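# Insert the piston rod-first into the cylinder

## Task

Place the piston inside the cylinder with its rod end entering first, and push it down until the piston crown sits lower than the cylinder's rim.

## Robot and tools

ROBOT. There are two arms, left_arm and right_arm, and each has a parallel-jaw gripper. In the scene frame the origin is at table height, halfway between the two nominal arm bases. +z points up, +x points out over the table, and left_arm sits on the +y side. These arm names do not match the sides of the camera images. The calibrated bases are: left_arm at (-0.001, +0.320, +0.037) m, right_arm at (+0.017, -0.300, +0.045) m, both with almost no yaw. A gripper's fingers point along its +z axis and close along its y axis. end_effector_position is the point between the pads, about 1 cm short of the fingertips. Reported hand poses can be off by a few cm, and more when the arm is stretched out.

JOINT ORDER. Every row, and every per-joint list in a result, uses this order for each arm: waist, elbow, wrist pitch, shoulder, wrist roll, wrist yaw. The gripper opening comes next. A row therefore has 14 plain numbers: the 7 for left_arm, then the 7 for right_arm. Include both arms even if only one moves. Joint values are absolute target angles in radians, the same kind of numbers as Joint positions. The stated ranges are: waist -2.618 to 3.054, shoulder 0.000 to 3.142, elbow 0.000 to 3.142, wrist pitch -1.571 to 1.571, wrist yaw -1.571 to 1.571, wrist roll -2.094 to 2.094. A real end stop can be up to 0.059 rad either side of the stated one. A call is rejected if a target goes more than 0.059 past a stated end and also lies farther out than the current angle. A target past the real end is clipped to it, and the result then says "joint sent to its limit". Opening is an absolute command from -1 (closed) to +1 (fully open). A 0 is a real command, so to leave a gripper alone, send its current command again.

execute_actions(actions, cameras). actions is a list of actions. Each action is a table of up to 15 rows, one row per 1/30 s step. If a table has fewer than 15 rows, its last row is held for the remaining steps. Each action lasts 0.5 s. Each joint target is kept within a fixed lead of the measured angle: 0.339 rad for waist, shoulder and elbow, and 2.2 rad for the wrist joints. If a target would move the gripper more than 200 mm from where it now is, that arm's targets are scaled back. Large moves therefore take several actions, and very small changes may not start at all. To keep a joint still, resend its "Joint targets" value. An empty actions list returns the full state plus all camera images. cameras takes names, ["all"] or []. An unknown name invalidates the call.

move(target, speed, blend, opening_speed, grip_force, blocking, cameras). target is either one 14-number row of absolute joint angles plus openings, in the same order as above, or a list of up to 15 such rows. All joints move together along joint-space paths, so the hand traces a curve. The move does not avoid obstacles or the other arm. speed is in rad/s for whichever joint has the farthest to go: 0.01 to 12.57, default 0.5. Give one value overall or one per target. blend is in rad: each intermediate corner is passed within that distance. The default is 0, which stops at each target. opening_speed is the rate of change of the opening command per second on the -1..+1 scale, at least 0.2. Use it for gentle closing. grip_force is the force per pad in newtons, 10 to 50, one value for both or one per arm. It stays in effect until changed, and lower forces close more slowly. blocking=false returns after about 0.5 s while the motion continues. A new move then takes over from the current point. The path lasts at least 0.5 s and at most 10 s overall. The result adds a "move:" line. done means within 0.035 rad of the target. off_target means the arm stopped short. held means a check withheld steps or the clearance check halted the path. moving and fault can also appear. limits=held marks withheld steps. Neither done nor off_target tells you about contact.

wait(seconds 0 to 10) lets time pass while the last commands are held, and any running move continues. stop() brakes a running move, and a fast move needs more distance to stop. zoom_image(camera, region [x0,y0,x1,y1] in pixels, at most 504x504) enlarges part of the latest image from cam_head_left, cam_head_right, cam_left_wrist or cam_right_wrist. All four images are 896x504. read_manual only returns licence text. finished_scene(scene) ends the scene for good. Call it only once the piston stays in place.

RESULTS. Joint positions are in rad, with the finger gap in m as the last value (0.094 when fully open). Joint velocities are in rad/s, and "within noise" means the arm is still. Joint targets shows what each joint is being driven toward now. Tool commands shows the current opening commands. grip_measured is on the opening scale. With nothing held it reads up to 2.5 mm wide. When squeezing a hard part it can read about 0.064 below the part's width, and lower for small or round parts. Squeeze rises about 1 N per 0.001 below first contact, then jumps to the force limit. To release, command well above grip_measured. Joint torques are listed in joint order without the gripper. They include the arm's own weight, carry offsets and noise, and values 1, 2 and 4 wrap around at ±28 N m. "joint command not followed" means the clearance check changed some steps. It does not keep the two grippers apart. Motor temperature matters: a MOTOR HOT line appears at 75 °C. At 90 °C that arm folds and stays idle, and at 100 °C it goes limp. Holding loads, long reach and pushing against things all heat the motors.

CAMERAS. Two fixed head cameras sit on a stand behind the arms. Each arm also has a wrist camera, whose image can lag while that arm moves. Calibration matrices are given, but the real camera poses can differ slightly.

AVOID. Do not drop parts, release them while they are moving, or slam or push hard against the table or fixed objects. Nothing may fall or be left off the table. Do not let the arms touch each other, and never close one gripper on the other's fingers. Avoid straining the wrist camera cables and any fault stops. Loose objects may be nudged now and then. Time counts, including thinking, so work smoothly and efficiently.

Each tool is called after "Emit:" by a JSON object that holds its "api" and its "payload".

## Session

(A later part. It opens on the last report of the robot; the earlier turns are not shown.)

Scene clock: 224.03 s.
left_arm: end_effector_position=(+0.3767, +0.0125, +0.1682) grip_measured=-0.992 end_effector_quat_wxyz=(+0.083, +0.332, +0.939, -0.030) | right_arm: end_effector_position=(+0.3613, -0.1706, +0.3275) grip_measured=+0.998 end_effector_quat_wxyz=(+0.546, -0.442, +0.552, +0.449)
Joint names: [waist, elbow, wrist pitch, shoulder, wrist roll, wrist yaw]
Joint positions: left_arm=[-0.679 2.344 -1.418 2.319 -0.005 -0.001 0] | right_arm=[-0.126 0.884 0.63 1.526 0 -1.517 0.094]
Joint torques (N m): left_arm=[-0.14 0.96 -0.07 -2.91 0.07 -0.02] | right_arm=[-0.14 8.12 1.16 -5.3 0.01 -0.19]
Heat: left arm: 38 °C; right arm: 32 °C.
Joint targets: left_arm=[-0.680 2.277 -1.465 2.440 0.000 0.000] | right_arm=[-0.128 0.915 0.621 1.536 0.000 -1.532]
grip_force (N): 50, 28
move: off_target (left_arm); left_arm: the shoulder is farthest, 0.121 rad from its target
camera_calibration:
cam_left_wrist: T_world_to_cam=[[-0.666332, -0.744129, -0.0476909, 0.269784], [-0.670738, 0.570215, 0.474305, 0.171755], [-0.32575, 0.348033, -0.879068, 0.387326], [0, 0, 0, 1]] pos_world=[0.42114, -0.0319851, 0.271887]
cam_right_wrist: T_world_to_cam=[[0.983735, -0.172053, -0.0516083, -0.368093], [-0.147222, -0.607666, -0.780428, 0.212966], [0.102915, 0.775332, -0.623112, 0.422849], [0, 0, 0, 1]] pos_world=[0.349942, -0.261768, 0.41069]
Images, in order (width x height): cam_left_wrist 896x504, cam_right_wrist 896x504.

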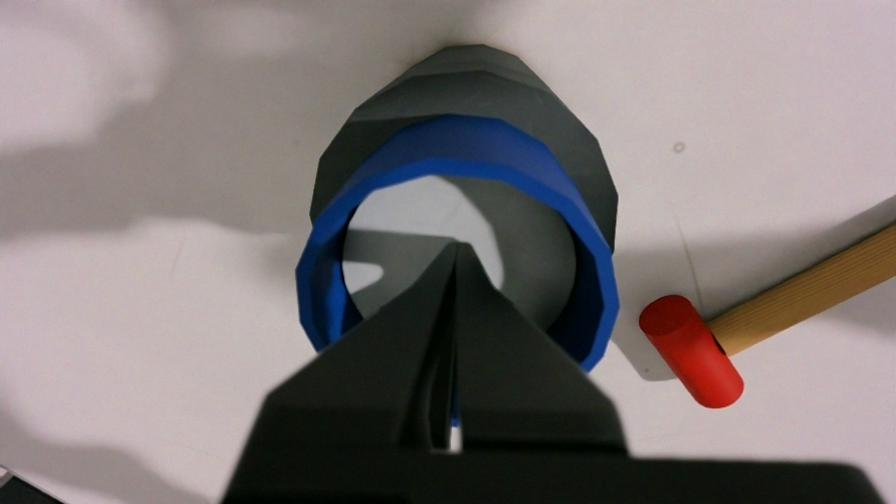

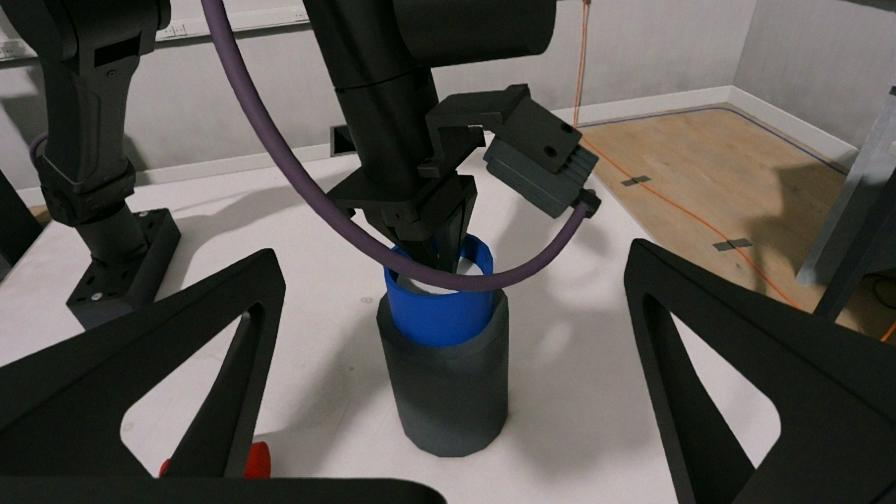

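Emit:
{"api": "move", "payload": {"target": [-0.680,2.216,-1.507,2.512,0,0,-1.0,-0.128,0.915,0.621,1.536,0,-1.532,1.0], "speed": 0.06, "cameras": ["cam_left_wrist","cam_right_wrist"]}}

Emit:
{"api": "zoom_image", "payload": {"camera": "cam_right_wrist", "region": [360, 165, 530, 365]}}

Scene clock: 227.63 s.
left_arm: end_effector_position=(+0.3743, +0.0145, +0.1568) grip_measured=-0.992 end_effector_quat_wxyz=(+0.069, +0.332, +0.940, -0.024) | right_arm: end_effector_position=(+0.3613, -0.1706, +0.3275) grip_measured=+0.998 end_effector_quat_wxyz=(+0.546, -0.442, +0.552, +0.449)
Joint names: [waist, elbow, wrist pitch, shoulder, wrist roll, wrist yaw]
Joint positions: left_arm=[-0.679 2.325 -1.417 2.332 -0.005 -0.001 0] | right_arm=[-0.126 0.884 0.63 1.526 0 -1.517 0.094]
Joint torques (N m): left_arm=[-0.14 -2.28 -0.48 1.22 0.06 -0.02] | right_arm=[-0.02 8.23 1.13 -5.41 0 -0.19]
Heat: left arm: 37 °C; right arm: 32 °C.
Joint targets: left_arm=[-0.680 2.216 -1.507 2.512 0.000 0.000] | right_arm=[-0.128 0.915 0.621 1.536 0.000 -1.532]
grip_force (N): 50, 28
move: off_target (left_arm); left_arm: the shoulder is farthest, 0.180 rad from its target
camera_calibration:
cam_left_wrist: T_world_to_cam=[[-0.667424, -0.743242, -0.0462308, 0.269178], [-0.65909, 0.560679, 0.501238, 0.166006], [-0.346621, 0.365009, -0.864073, 0.380984], [0, 0, 0, 1]] pos_world=[0.421126, -0.0320736, 0.258434]
cam_right_wrist: T_world_to_cam=[[0.983735, -0.172053, -0.0516083, -0.368093], [-0.147222, -0.607666, -0.780428, 0.212966], [0.102915, 0.775332, -0.623112, 0.422849], [0, 0, 0, 1]] pos_world=[0.349942, -0.261768, 0.41069]
Images, in order (width x height): cam_left_wrist 896x504, cam_right_wrist 896x504.

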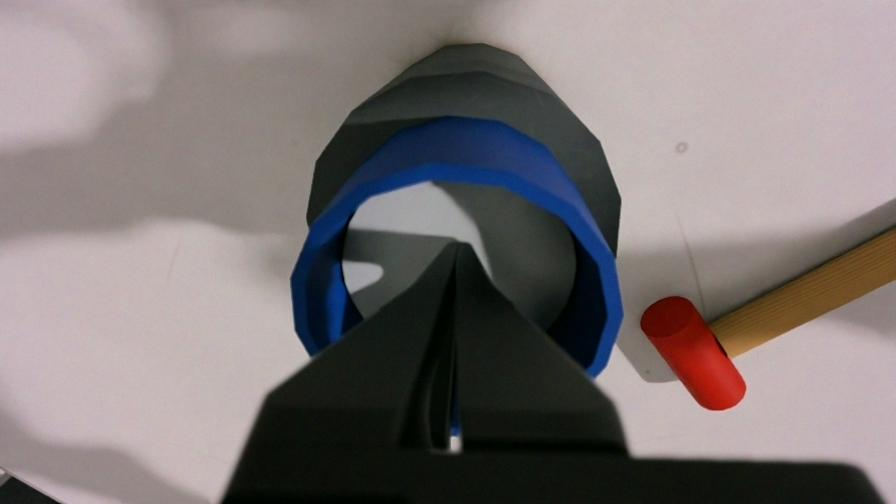

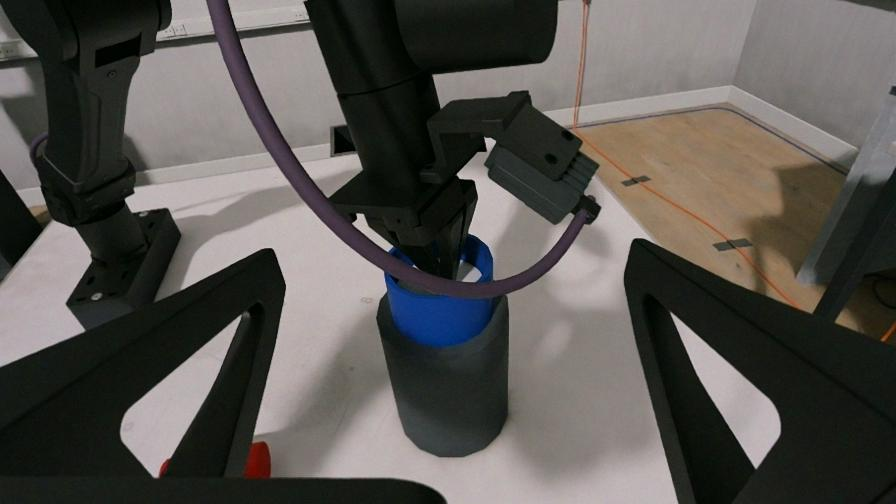

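Scaled by 2.520 from the camera's 896x504 image, which has a finer 1280x720 frame.

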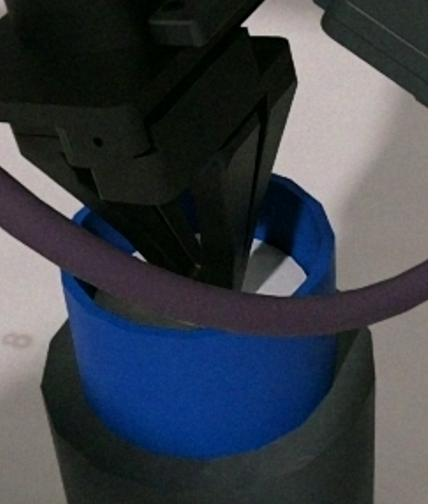

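Emit:
{"api": "move", "payload": {"target": [-0.680,2.160,-1.535,2.585,0,0,-1.0,-0.128,0.915,0.621,1.536,0,-1.532,1.0], "speed": 0.06, "cameras": ["cam_left_wrist","cam_right_wrist"]}}

Emit:
{"api": "zoom_image", "payload": {"camera": "cam_right_wrist", "region": [360, 165, 530, 365]}}

Scene clock: 229.93 s.
left_arm: end_effector_position=(+0.3732, +0.0154, +0.1436) grip_measured=-0.992 end_effector_quat_wxyz=(+0.056, +0.332, +0.941, -0.020) | right_arm: end_effector_position=(+0.3613, -0.1706, +0.3275) grip_measured=+0.998 end_effector_quat_wxyz=(+0.546, -0.442, +0.552, +0.449)
Joint names: [waist, elbow, wrist pitch, shoulder, wrist roll, wrist yaw]
Joint positions: left_arm=[-0.679 2.305 -1.407 2.35 -0.005 -0.001 0] | right_arm=[-0.126 0.884 0.63 1.526 0 -1.517 0.094]
Joint torques (N m): left_arm=[-0.14 -5.19 -0.87 5.35 0.07 -0.02] | right_arm=[-0.12 8.17 1.16 -5.34 0.01 -0.18]
Heat: left arm: 37 °C; right arm: 32 °C.
Joint targets: left_arm=[-0.680 2.160 -1.535 2.585 0.000 0.000] | right_arm=[-0.128 0.915 0.621 1.536 0.000 -1.532]
grip_force (N): 50, 28
move: off_target (left_arm); left_arm: the shoulder is farthest, 0.235 rad from its target
camera_calibration:
cam_left_wrist: T_world_to_cam=[[-0.668404, -0.74244, -0.0449303, 0.268678], [-0.648303, 0.551914, 0.524494, 0.164148], [-0.364608, 0.379703, -0.850228, 0.373309], [0, 0, 0, 1]] pos_world=[0.422114, -0.0328642, 0.243375]
cam_right_wrist: T_world_to_cam=[[0.983735, -0.172053, -0.0516083, -0.368093], [-0.147222, -0.607666, -0.780428, 0.212966], [0.102915, 0.775332, -0.623112, 0.422849], [0, 0, 0, 1]] pos_world=[0.349942, -0.261768, 0.41069]
Images, in order (width x height): cam_left_wrist 896x504, cam_right_wrist 896x504.

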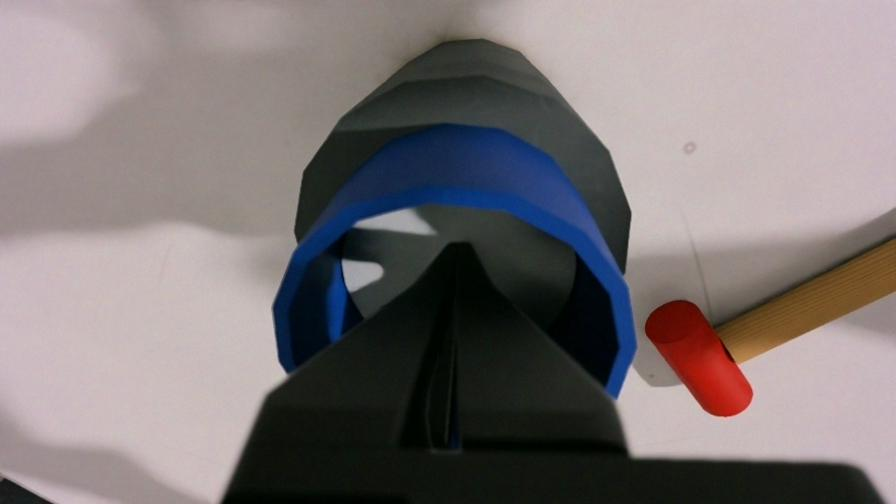

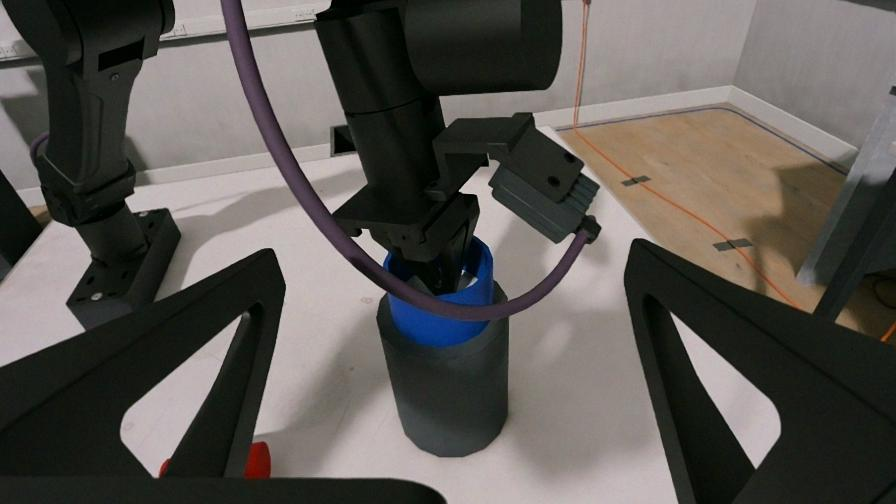

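Scaled by 2.520 from the camera's 896x504 image, which has a finer 1280x720 frame.

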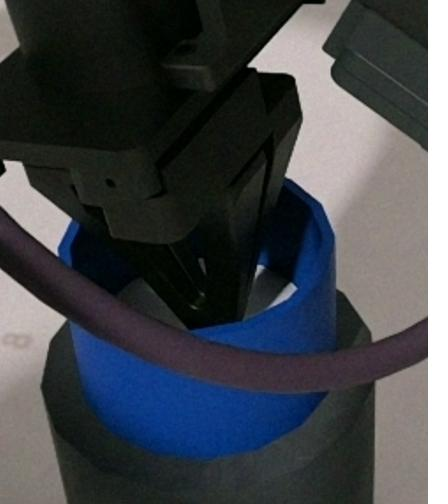

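Emit:
{"api": "move", "payload": {"target": [-0.680,2.105,-1.545,2.648,0,0,-1.0,-0.128,0.915,0.621,1.536,0,-1.532,1.0], "speed": 0.06, "cameras": ["cam_left_wrist","cam_right_wrist"]}}

Emit:
{"api": "zoom_image", "payload": {"camera": "cam_right_wrist", "region": [360, 165, 530, 365]}}

Scene clock: 232.07 s.
left_arm: end_effector_position=(+0.3724, +0.0160, +0.1404) grip_measured=-0.992 end_effector_quat_wxyz=(+0.053, +0.332, +0.941, -0.019) | right_arm: end_effector_position=(+0.3613, -0.1706, +0.3275) grip_measured=+0.998 end_effector_quat_wxyz=(+0.546, -0.442, +0.552, +0.449)
Joint names: [waist, elbow, wrist pitch, shoulder, wrist roll, wrist yaw]
Joint positions: left_arm=[-0.679 2.293 -1.401 2.35 -0.005 -0.001 0] | right_arm=[-0.126 0.884 0.63 1.526 0 -1.517 0.094]
Joint torques (N m): left_arm=[-0.14 -8.61 -1.02 10.19 0.06 -0.02] | right_arm=[-0.06 8.03 1.16 -5.39 0.01 -0.2]
Heat: left arm: 37 °C; right arm: 32 °C.
Joint targets: left_arm=[-0.680 2.105 -1.545 2.648 0.000 0.000] | right_arm=[-0.128 0.915 0.621 1.536 0.000 -1.532]
grip_force (N): 50, 28
move: off_target (left_arm); left_arm: the shoulder is farthest, 0.298 rad from its target
camera_calibration:
cam_left_wrist: T_world_to_cam=[[-0.668647, -0.742239, -0.0446415, 0.268571], [-0.645788, 0.549901, 0.529686, 0.163416], [-0.368606, 0.383002, -0.847018, 0.37113], [0, 0, 0, 1]] pos_world=[0.421912, -0.0326622, 0.239784]
cam_right_wrist: T_world_to_cam=[[0.983735, -0.172053, -0.0516083, -0.368093], [-0.147222, -0.607666, -0.780428, 0.212966], [0.102915, 0.775332, -0.623112, 0.422849], [0, 0, 0, 1]] pos_world=[0.349942, -0.261768, 0.41069]
Images, in order (width x height): cam_left_wrist 896x504, cam_right_wrist 896x504.

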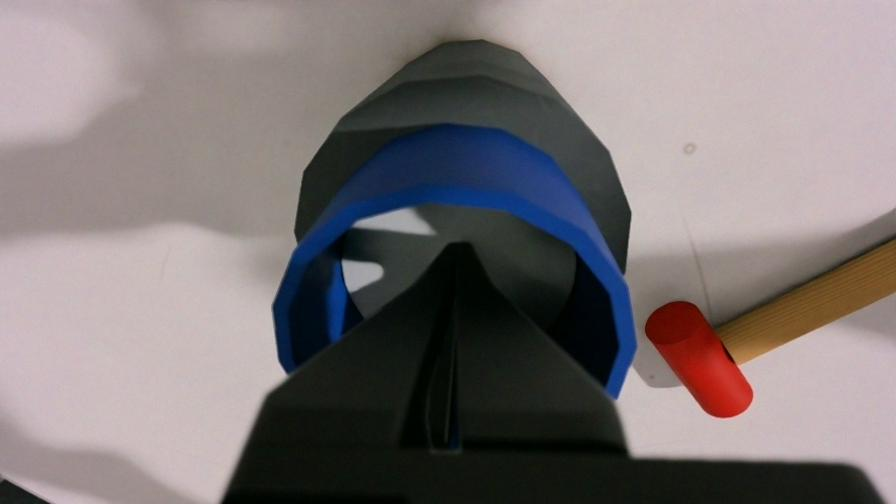

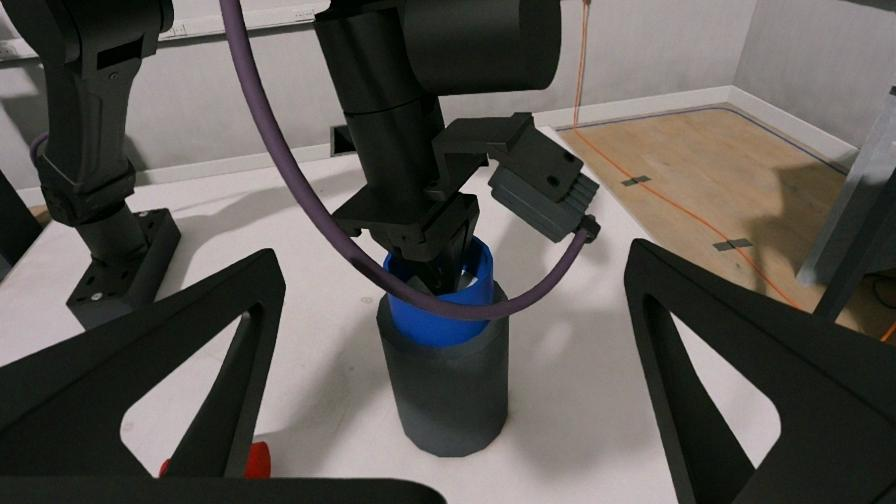

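Scaled by 2.520 from the camera's 896x504 image, which has a finer 1280x720 frame.

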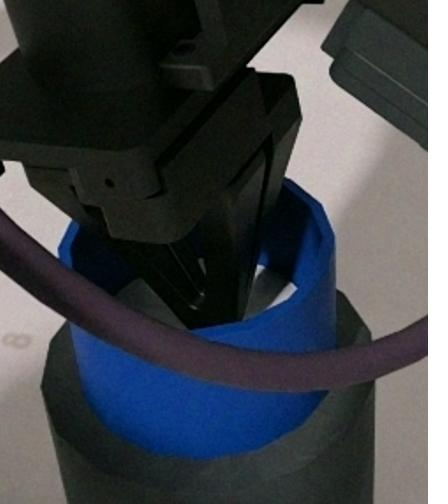

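Emit:
{"api": "move", "payload": {"target": [[-0.680,2.31,-1.41,2.36,0,0,-1.0,-0.128,0.915,0.621,1.536,0,-1.532,1.0],[-0.680,2.44,-1.465,2.30,0,0,-1.0,-0.128,0.915,0.621,1.536,0,-1.532,1.0],[-0.680,2.53,-1.455,2.29,0,0,-1.0,-0.128,0.915,0.621,1.536,0,-1.532,1.0]], "speed": [0.3,0.3,0.5], "blend": [0.02,0.04,0], "cameras": ["cam_right_wrist"]}}

Emit:
{"api": "zoom_image", "payload": {"camera": "cam_right_wrist", "region": [360, 165, 530, 365]}}

Scene clock: 238.77 s.
left_arm: end_effector_position=(+0.3925, -0.0004, +0.2123) grip_measured=-0.992 end_effector_quat_wxyz=(+0.145, +0.329, +0.932, -0.052) | right_arm: end_effector_position=(+0.3613, -0.1706, +0.3275) grip_measured=+0.998 end_effector_quat_wxyz=(+0.546, -0.442, +0.552, +0.449)
Joint names: [waist, elbow, wrist pitch, shoulder, wrist roll, wrist yaw]
Joint positions: left_arm=[-0.679 2.51 -1.444 2.327 -0.005 -0.001 0] | right_arm=[-0.126 0.884 0.63 1.526 0 -1.517 0.094]
Joint torques (N m): left_arm=[-0.16 7.3 0.42 -14.09 0.06 -0.02] | right_arm=[-0.31 8.18 1.14 -5.42 -0.01 -0.17]
Heat: left arm: 37 °C; right arm: 32 °C.
Joint targets: left_arm=[-0.680 2.530 -1.455 2.290 0.000 0.000] | right_arm=[-0.128 0.915 0.621 1.536 0.000 -1.532]
grip_force (N): 50, 28
move: off_target (left_arm); left_arm: the shoulder is farthest, 0.037 rad from its target
camera_calibration:
cam_right_wrist: T_world_to_cam=[[0.983735, -0.172053, -0.0516083, -0.368093], [-0.147222, -0.607666, -0.780428, 0.212966], [0.102915, 0.775332, -0.623112, 0.422849], [0, 0, 0, 1]] pos_world=[0.349942, -0.261768, 0.41069]
Images, in order (width x height): cam_right_wrist 896x504.

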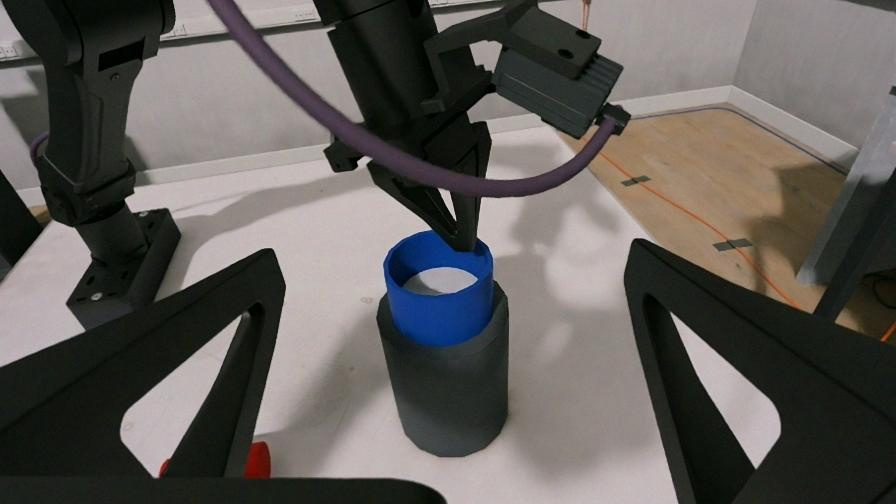

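Scaled by 2.520 from the camera's 896x504 image, which has a finer 1280x720 frame.

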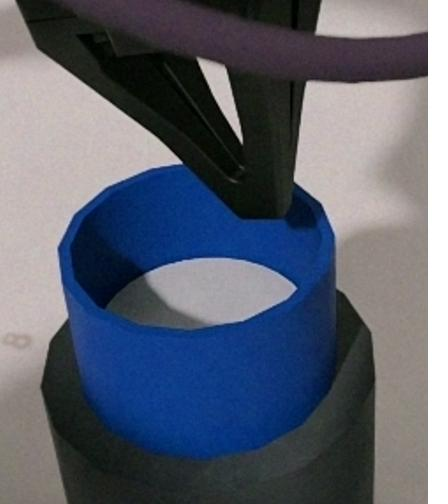

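Emit:
{"api": "move", "payload": {"target": [-0.680,1.835,-0.815,1.775,0,0,1.0,-0.128,0.915,0.621,1.536,0,-1.532,1.0], "speed": 0.9, "cameras": ["cam_left_wrist"]}}

Emit:
{"api": "zoom_image", "payload": {"camera": "cam_left_wrist", "region": [382, 230, 562, 410]}}

Scene clock: 240.87 s.
left_arm: end_effector_position=(+0.3865, +0.0045, +0.3010) grip_measured=+0.998 end_effector_quat_wxyz=(+0.354, +0.308, +0.874, -0.127) | right_arm: end_effector_position=(+0.3613, -0.1706, +0.3275) grip_measured=+0.998 end_effector_quat_wxyz=(+0.546, -0.442, +0.552, +0.449)
Joint names: [waist, elbow, wrist pitch, shoulder, wrist roll, wrist yaw]
Joint positions: left_arm=[-0.679 1.845 -0.835 1.809 -0.005 -0.001 0.094] | right_arm=[-0.126 0.884 0.63 1.526 0 -1.517 0.094]
Joint torques (N m): left_arm=[-0.14 5.89 1.31 -10.66 0.06 -0.02] | right_arm=[-0.23 8.14 1.14 -5.39 0.03 -0.16]
Heat: left arm: 37 °C; right arm: 32 °C.
Joint targets: left_arm=[-0.680 1.835 -0.815 1.775 0.000 0.000] | right_arm=[-0.128 0.915 0.621 1.536 0.000 -1.532]
grip_force (N): 50, 28
move: done
camera_calibration:
cam_left_wrist: T_world_to_cam=[[-0.639535, -0.765992, -0.0651997, 0.271628], [-0.759584, 0.642689, -0.0999133, 0.326762], [0.118436, -0.0143734, -0.992858, 0.374175], [0, 0, 0, 1]] pos_world=[0.377603, 0.00343702, 0.421861]
Images, in order (width x height): cam_left_wrist 896x504.

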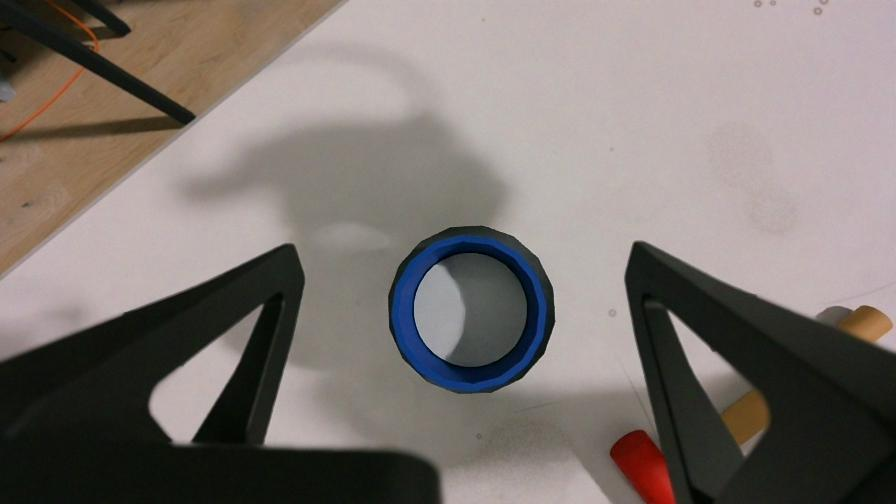

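Scaled by 2.800 from the camera's 896x504 image, which has a finer 1280x720 frame.

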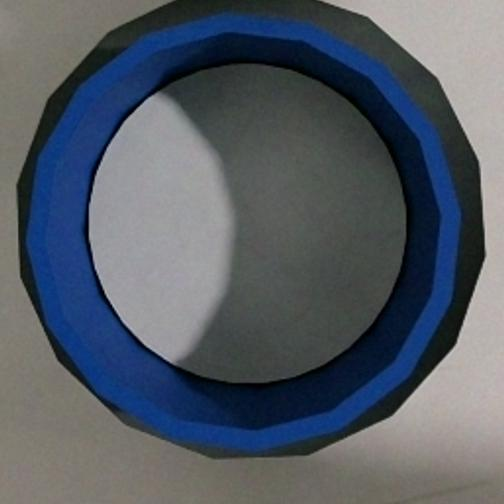

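Emit:
{"api": "zoom_image", "payload": {"camera": "cam_left_wrist", "region": [382, 220, 562, 400]}}

Scaled by 2.800 from the camera's 896x504 image, which has a finer 1280x720 frame.

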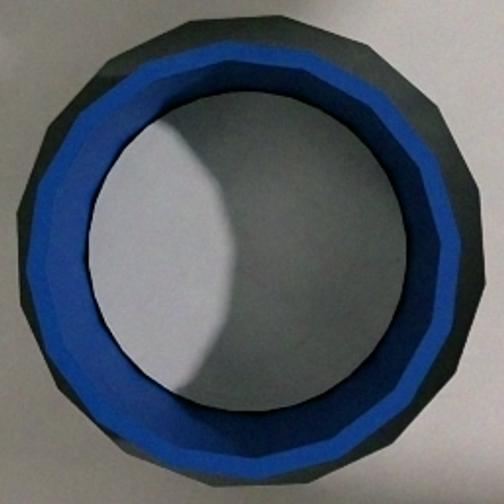

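Emit:
{"api": "move", "payload": {"target": [[-0.680,2.396,-1.404,2.295,0,0,-1.0,-0.128,0.915,0.621,1.536,0,-1.532,1.0],[-0.680,2.236,-1.281,2.298,0,0,-1.0,-0.128,0.915,0.621,1.536,0,-1.532,1.0]], "speed": [0.9,0.2], "cameras": ["cam_left_wrist","cam_right_wrist"]}}

Emit:
{"api": "zoom_image", "payload": {"camera": "cam_right_wrist", "region": [360, 165, 530, 365]}}

Scene clock: 254.50 s.
left_arm: end_effector_position=(+0.3839, +0.0066, +0.1625) grip_measured=-0.992 end_effector_quat_wxyz=(+0.109, +0.331, +0.937, -0.039) | right_arm: end_effector_position=(+0.3613, -0.1706, +0.3275) grip_measured=+0.998 end_effector_quat_wxyz=(+0.546, -0.442, +0.552, +0.449)
Joint names: [waist, elbow, wrist pitch, shoulder, wrist roll, wrist yaw]
Joint positions: left_arm=[-0.679 2.243 -1.302 2.281 -0.005 -0.001 0] | right_arm=[-0.126 0.884 0.63 1.526 0 -1.517 0.094]
Joint torques (N m): left_arm=[-0.14 5.46 0.61 -10.09 0.06 -0.02] | right_arm=[-0.08 8.16 1.17 -5.38 0.01 -0.18]
Heat: left arm: 38 °C; right arm: 32 °C.
Joint targets: left_arm=[-0.680 2.236 -1.281 2.298 0.000 0.000] | right_arm=[-0.128 0.915 0.621 1.536 0.000 -1.532]
grip_force (N): 50, 28
move: done
camera_calibration:
cam_left_wrist: T_world_to_cam=[[-0.664245, -0.745836, -0.0500765, 0.269516], [-0.689561, 0.585507, 0.426249, 0.197646], [-0.288592, 0.317664, -0.903219, 0.376496], [0, 0, 0, 1]] pos_world=[0.423967, -0.0343074, 0.269308]
cam_right_wrist: T_world_to_cam=[[0.983735, -0.172053, -0.0516083, -0.368093], [-0.147222, -0.607666, -0.780428, 0.212966], [0.102915, 0.775332, -0.623112, 0.422849], [0, 0, 0, 1]] pos_world=[0.349942, -0.261768, 0.41069]
Images, in order (width x height): cam_left_wrist 896x504, cam_right_wrist 896x504.

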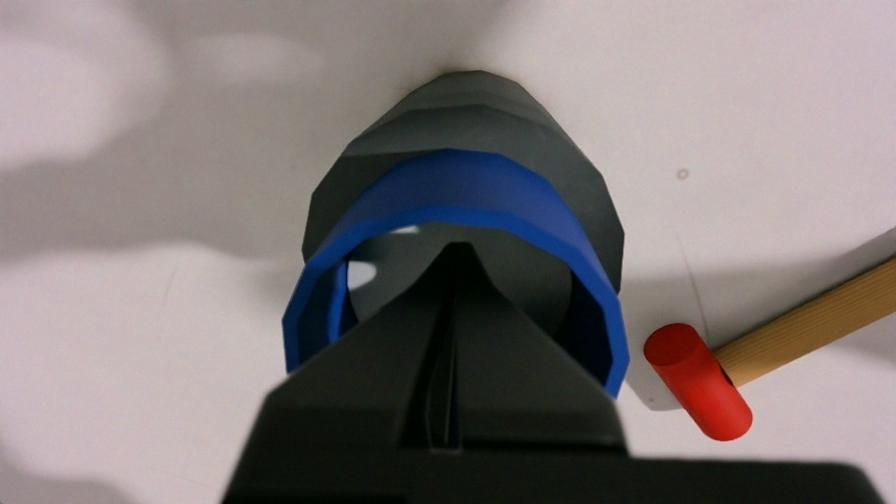

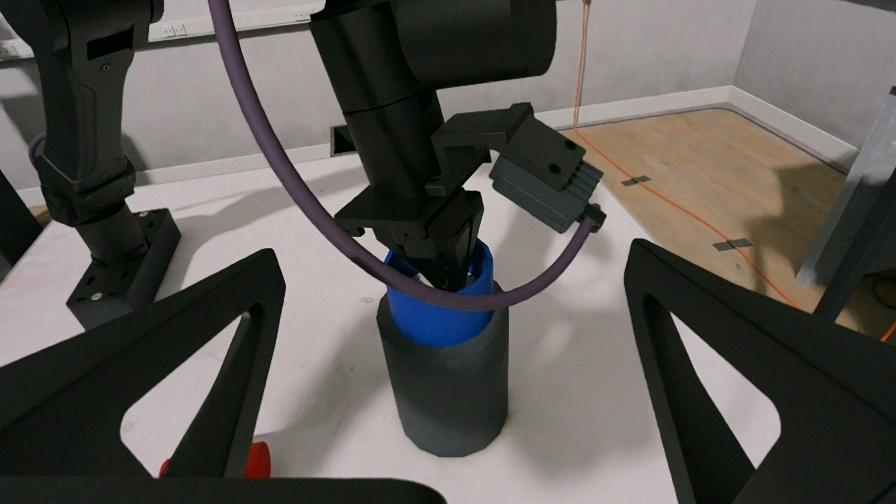

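Scaled by 2.520 from the camera's 896x504 image, which has a finer 1280x720 frame.

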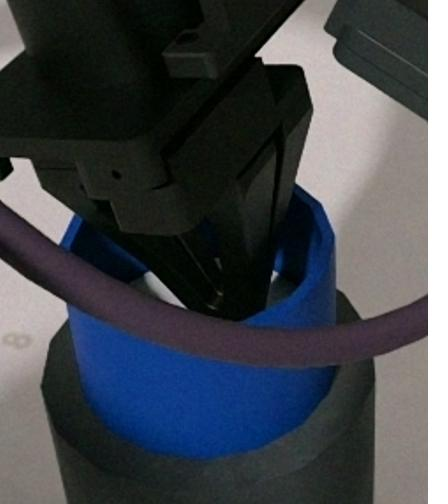

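Emit:
{"api": "move", "payload": {"target": [[-0.680,2.088,-1.402,2.529,0,0,-1.0,-0.128,0.915,0.621,1.536,0,-1.532,1.0],[-0.680,2.0235,-1.47,2.640,0,0,-1.0,-0.128,0.915,0.621,1.536,0,-1.532,1.0]], "speed": [0.12,0.05], "blend": [0.03,0], "cameras": ["cam_left_wrist","cam_right_wrist"]}}

Emit:
{"api": "zoom_image", "payload": {"camera": "cam_right_wrist", "region": [360, 165, 530, 365]}}

Scene clock: 259.90 s.
left_arm: end_effector_position=(+0.3769, +0.0129, +0.1154) grip_measured=-0.997 end_effector_quat_wxyz=(+0.056, +0.333, +0.941, -0.018) | right_arm: end_effector_position=(+0.3613, -0.1706, +0.3275) grip_measured=+0.998 end_effector_quat_wxyz=(+0.546, -0.442, +0.552, +0.449)
Joint names: [waist, elbow, wrist pitch, shoulder, wrist roll, wrist yaw]
Joint positions: left_arm=[-0.679 2.2 -1.299 2.354 -0.004 -0.003 0] | right_arm=[-0.126 0.884 0.63 1.526 0 -1.517 0.094]
Joint torques (N m): left_arm=[-0.13 -7.58 -1.28 9.07 0.05 0.01] | right_arm=[-0.18 8.1 1.16 -5.34 -0.03 -0.16]
Heat: left arm: 37 °C; right arm: 32 °C.
Joint targets: left_arm=[-0.680 2.024 -1.470 2.640 0.000 0.000] | right_arm=[-0.128 0.915 0.621 1.536 0.000 -1.532]
grip_force (N): 50, 28
move: off_target (left_arm); left_arm: the shoulder is farthest, 0.286 rad from its target
camera_calibration:
cam_left_wrist: T_world_to_cam=[[-0.669262, -0.741496, -0.0476581, 0.268723], [-0.64809, 0.551178, 0.525531, 0.182529], [-0.363411, 0.382605, -0.849438, 0.351046], [0, 0, 0, 1]] pos_world=[0.425715, -0.0356607, 0.215074]
cam_right_wrist: T_world_to_cam=[[0.983735, -0.172053, -0.0516083, -0.368093], [-0.147222, -0.607666, -0.780428, 0.212966], [0.102915, 0.775332, -0.623112, 0.422849], [0, 0, 0, 1]] pos_world=[0.349942, -0.261768, 0.41069]
Images, in order (width x height): cam_left_wrist 896x504, cam_right_wrist 896x504.

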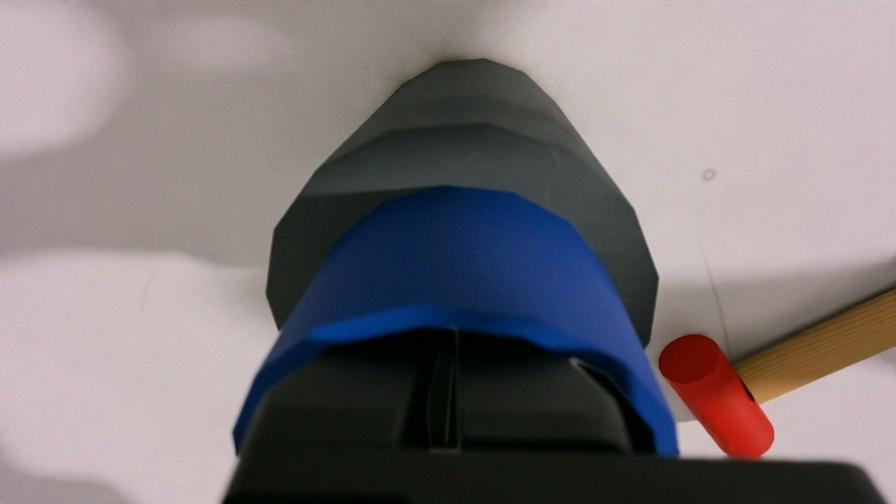

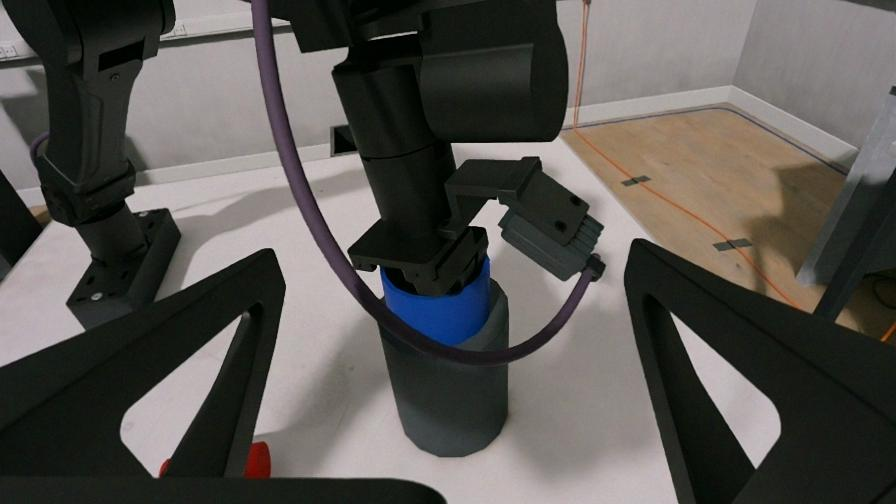

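Scaled by 2.520 from the camera's 896x504 image, which has a finer 1280x720 frame.

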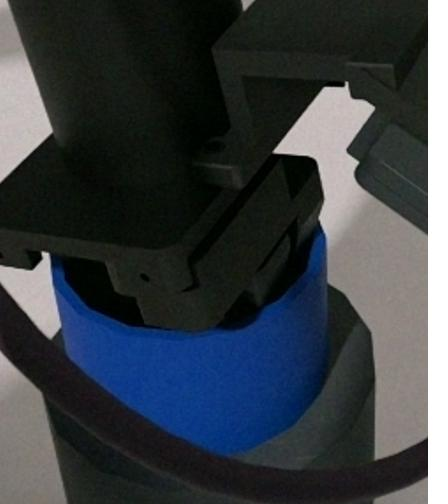

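Emit:
{"api": "move", "payload": {"target": [[-0.680,2.21,-1.31,2.36,0,0,-1.0,-0.128,0.915,0.621,1.536,0,-1.532,1.0],[-0.680,2.245,-1.315,2.272,0,0,-1.0,-0.128,0.915,0.621,1.536,0,-1.532,1.0]], "speed": [0.3,0.15], "blend": [0.02,0], "cameras": ["cam_left_wrist","cam_right_wrist"]}}

Emit:
{"api": "zoom_image", "payload": {"camera": "cam_right_wrist", "region": [360, 165, 530, 365]}}

Scene clock: 263.20 s.
left_arm: end_effector_position=(+0.3820, +0.0096, +0.1369) grip_measured=-0.995 end_effector_quat_wxyz=(+0.082, +0.332, +0.939, -0.026) | right_arm: end_effector_position=(+0.3613, -0.1706, +0.3275) grip_measured=+0.998 end_effector_quat_wxyz=(+0.546, -0.442, +0.552, +0.449)
Joint names: [waist, elbow, wrist pitch, shoulder, wrist roll, wrist yaw]
Joint positions: left_arm=[-0.679 2.225 -1.3 2.324 -0.003 -0.007 0] | right_arm=[-0.126 0.884 0.63 1.526 0 -1.517 0.094]
Joint torques (N m): left_arm=[-0.13 7.51 0.19 -15.46 0.04 0.04] | right_arm=[-0.12 8.16 1.15 -5.34 0.03 -0.19]
Heat: left arm: 37 °C; right arm: 32 °C.
Joint targets: left_arm=[-0.680 2.245 -1.315 2.272 0.000 0.000] | right_arm=[-0.128 0.915 0.621 1.536 0.000 -1.532]
grip_force (N): 50, 28
move: off_target (left_arm); left_arm: the shoulder is farthest, 0.052 rad from its target
camera_calibration:
cam_left_wrist: T_world_to_cam=[[-0.666899, -0.743206, -0.0537546, 0.270641], [-0.670366, 0.566909, 0.478773, 0.191139], [-0.325353, 0.355329, -0.876292, 0.361813], [0, 0, 0, 1]] pos_world=[0.42634, -0.0357789, 0.24009]
cam_right_wrist: T_world_to_cam=[[0.983735, -0.172053, -0.0516083, -0.368093], [-0.147222, -0.607666, -0.780428, 0.212966], [0.102915, 0.775332, -0.623112, 0.422849], [0, 0, 0, 1]] pos_world=[0.349942, -0.261768, 0.41069]
Images, in order (width x height): cam_left_wrist 896x504, cam_right_wrist 896x504.

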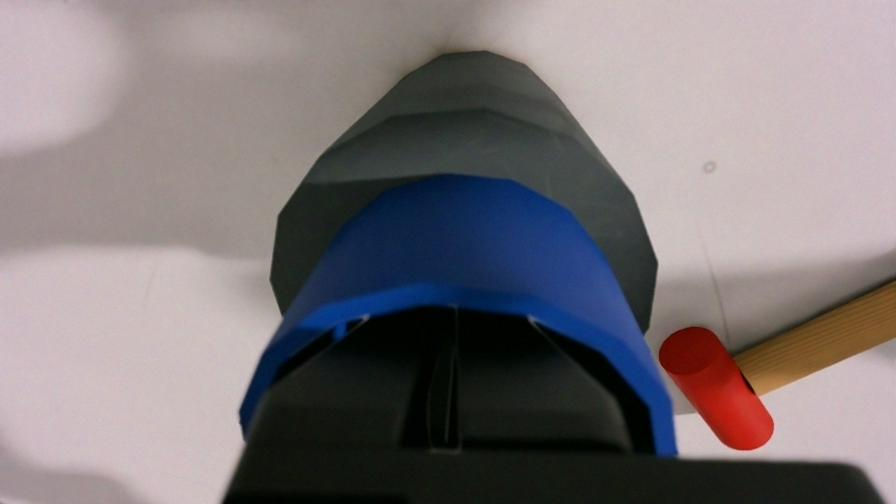

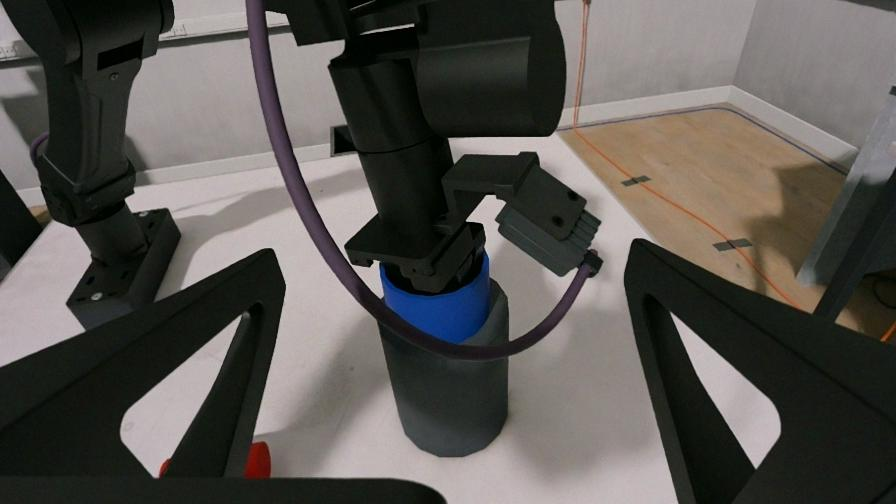

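Scaled by 2.520 from the camera's 896x504 image, which has a finer 1280x720 frame.

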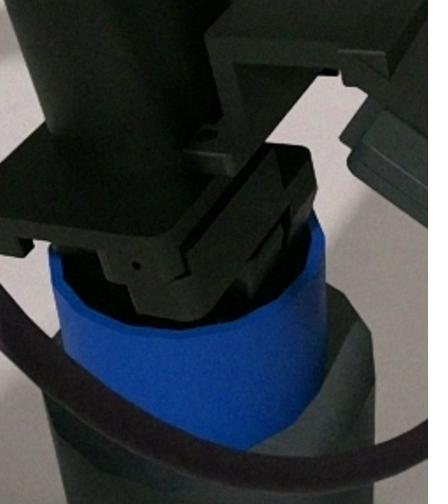

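Emit:
{"api": "move", "payload": {"target": [-0.680,2.27,-1.317,2.243,0,0,-1.0,-0.128,0.915,0.621,1.536,0,-1.532,1.0], "speed": 0.06, "cameras": ["cam_left_wrist","cam_right_wrist"]}}

Emit:
{"api": "zoom_image", "payload": {"camera": "cam_right_wrist", "region": [360, 165, 530, 365]}}

Scene clock: 265.03 s.
left_arm: end_effector_position=(+0.3848, +0.0073, +0.1596) grip_measured=-0.995 end_effector_quat_wxyz=(+0.107, +0.331, +0.937, -0.035) | right_arm: end_effector_position=(+0.3613, -0.1706, +0.3275) grip_measured=+0.998 end_effector_quat_wxyz=(+0.546, -0.442, +0.552, +0.449)
Joint names: [waist, elbow, wrist pitch, shoulder, wrist roll, wrist yaw]
Joint positions: left_arm=[-0.679 2.246 -1.303 2.288 -0.003 -0.007 0] | right_arm=[-0.126 0.884 0.63 1.526 0 -1.517 0.094]
Joint torques (N m): left_arm=[-0.14 7.88 0.28 -14.72 0.04 0.04] | right_arm=[-0.18 8.23 1.17 -5.29 0 -0.2]
Heat: left arm: 37 °C; right arm: 32 °C.
Joint targets: left_arm=[-0.680 2.270 -1.317 2.243 0.000 0.000] | right_arm=[-0.128 0.915 0.621 1.536 0.000 -1.532]
grip_force (N): 50, 28
move: off_target (left_arm); left_arm: the shoulder is farthest, 0.045 rad from its target
camera_calibration:
cam_left_wrist: T_world_to_cam=[[-0.664654, -0.745038, -0.0561647, 0.271551], [-0.688953, 0.58206, 0.431914, 0.197958], [-0.289101, 0.325768, -0.900165, 0.373556], [0, 0, 0, 1]] pos_world=[0.424866, -0.0346005, 0.266012]
cam_right_wrist: T_world_to_cam=[[0.983735, -0.172053, -0.0516083, -0.368093], [-0.147222, -0.607666, -0.780428, 0.212966], [0.102915, 0.775332, -0.623112, 0.422849], [0, 0, 0, 1]] pos_world=[0.349942, -0.261768, 0.41069]
Images, in order (width x height): cam_left_wrist 896x504, cam_right_wrist 896x504.

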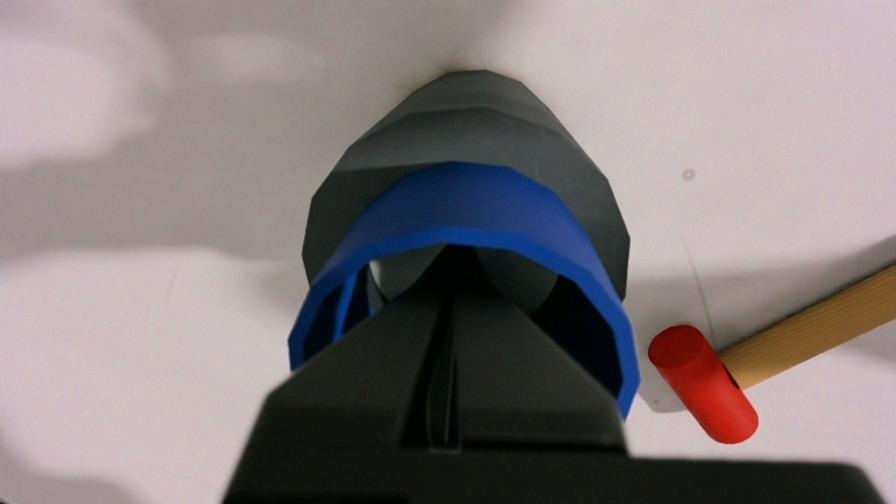

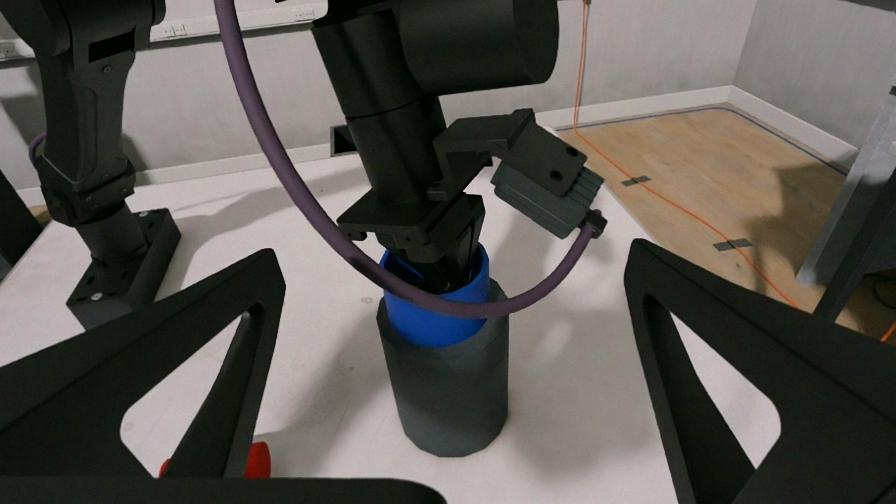

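Scaled by 2.520 from the camera's 896x504 image, which has a finer 1280x720 frame.

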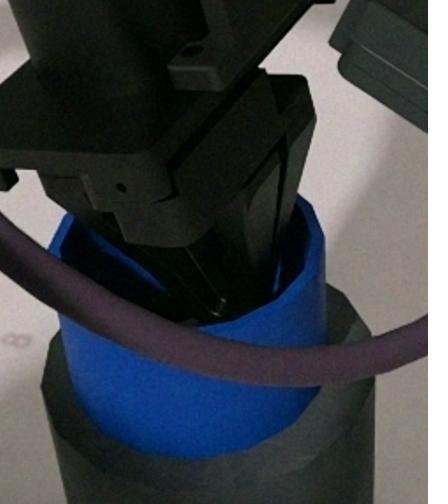

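Emit:
{"api": "move", "payload": {"target": [[-0.680,2.43,-1.44,2.245,0,0,-1.0,-0.128,0.915,0.621,1.536,0,-1.532,1.0],[-0.680,2.50,-1.44,2.21,0,0,-1.0,-0.128,0.915,0.621,1.536,0,-1.532,1.0]], "speed": [0.35,0.6], "blend": [0.05,0], "cameras": ["cam_right_wrist"]}}

Emit:
{"api": "zoom_image", "payload": {"camera": "cam_right_wrist", "region": [360, 165, 530, 365]}}

Scene clock: 267.20 s.
left_arm: end_effector_position=(+0.3889, +0.0040, +0.2475) grip_measured=-0.995 end_effector_quat_wxyz=(+0.182, +0.327, +0.925, -0.062) | right_arm: end_effector_position=(+0.3613, -0.1706, +0.3275) grip_measured=+0.998 end_effector_quat_wxyz=(+0.546, -0.442, +0.552, +0.449)
Joint names: [waist, elbow, wrist pitch, shoulder, wrist roll, wrist yaw]
Joint positions: left_arm=[-0.679 2.482 -1.426 2.24 -0.003 -0.007 0] | right_arm=[-0.126 0.884 0.63 1.526 0 -1.517 0.094]
Joint torques (N m): left_arm=[-0.14 7.01 0.51 -12.98 0.04 0.05] | right_arm=[-0.12 8.16 1.15 -5.41 0.02 -0.17]
Heat: left arm: 37 °C; right arm: 32 °C.
Joint targets: left_arm=[-0.680 2.500 -1.440 2.210 0.000 0.000] | right_arm=[-0.128 0.915 0.621 1.536 0.000 -1.532]
grip_force (N): 50, 28
move: done; blend cut to 0.035 rad at target 1
camera_calibration:
cam_right_wrist: T_world_to_cam=[[0.983735, -0.172053, -0.0516083, -0.368093], [-0.147222, -0.607666, -0.780428, 0.212966], [0.102915, 0.775332, -0.623112, 0.422849], [0, 0, 0, 1]] pos_world=[0.349942, -0.261768, 0.41069]
Images, in order (width x height): cam_right_wrist 896x504.

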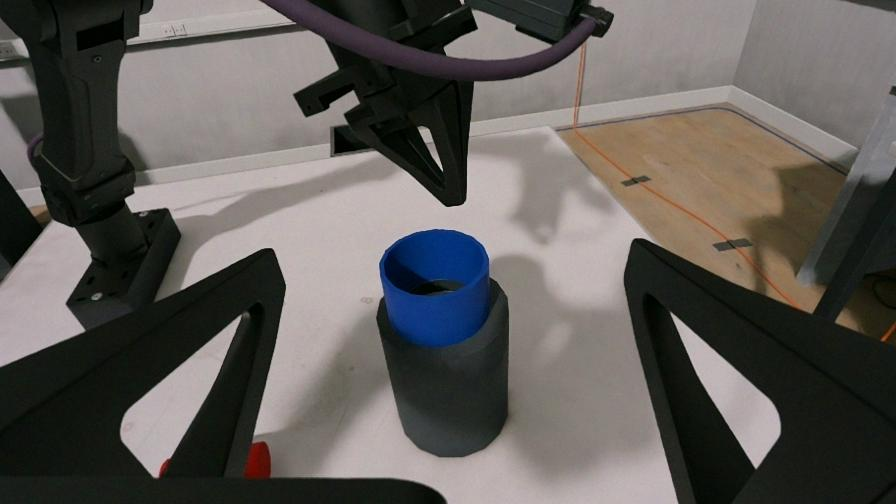

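Scaled by 2.520 from the camera's 896x504 image, which has a finer 1280x720 frame.

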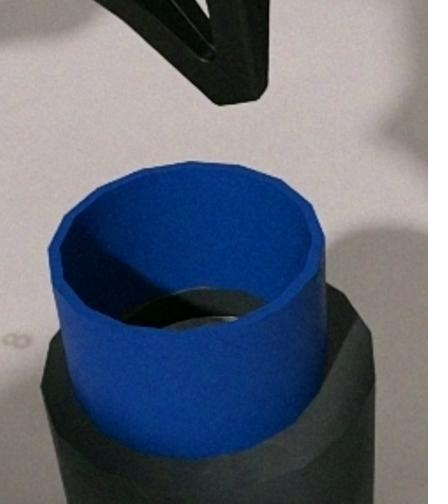

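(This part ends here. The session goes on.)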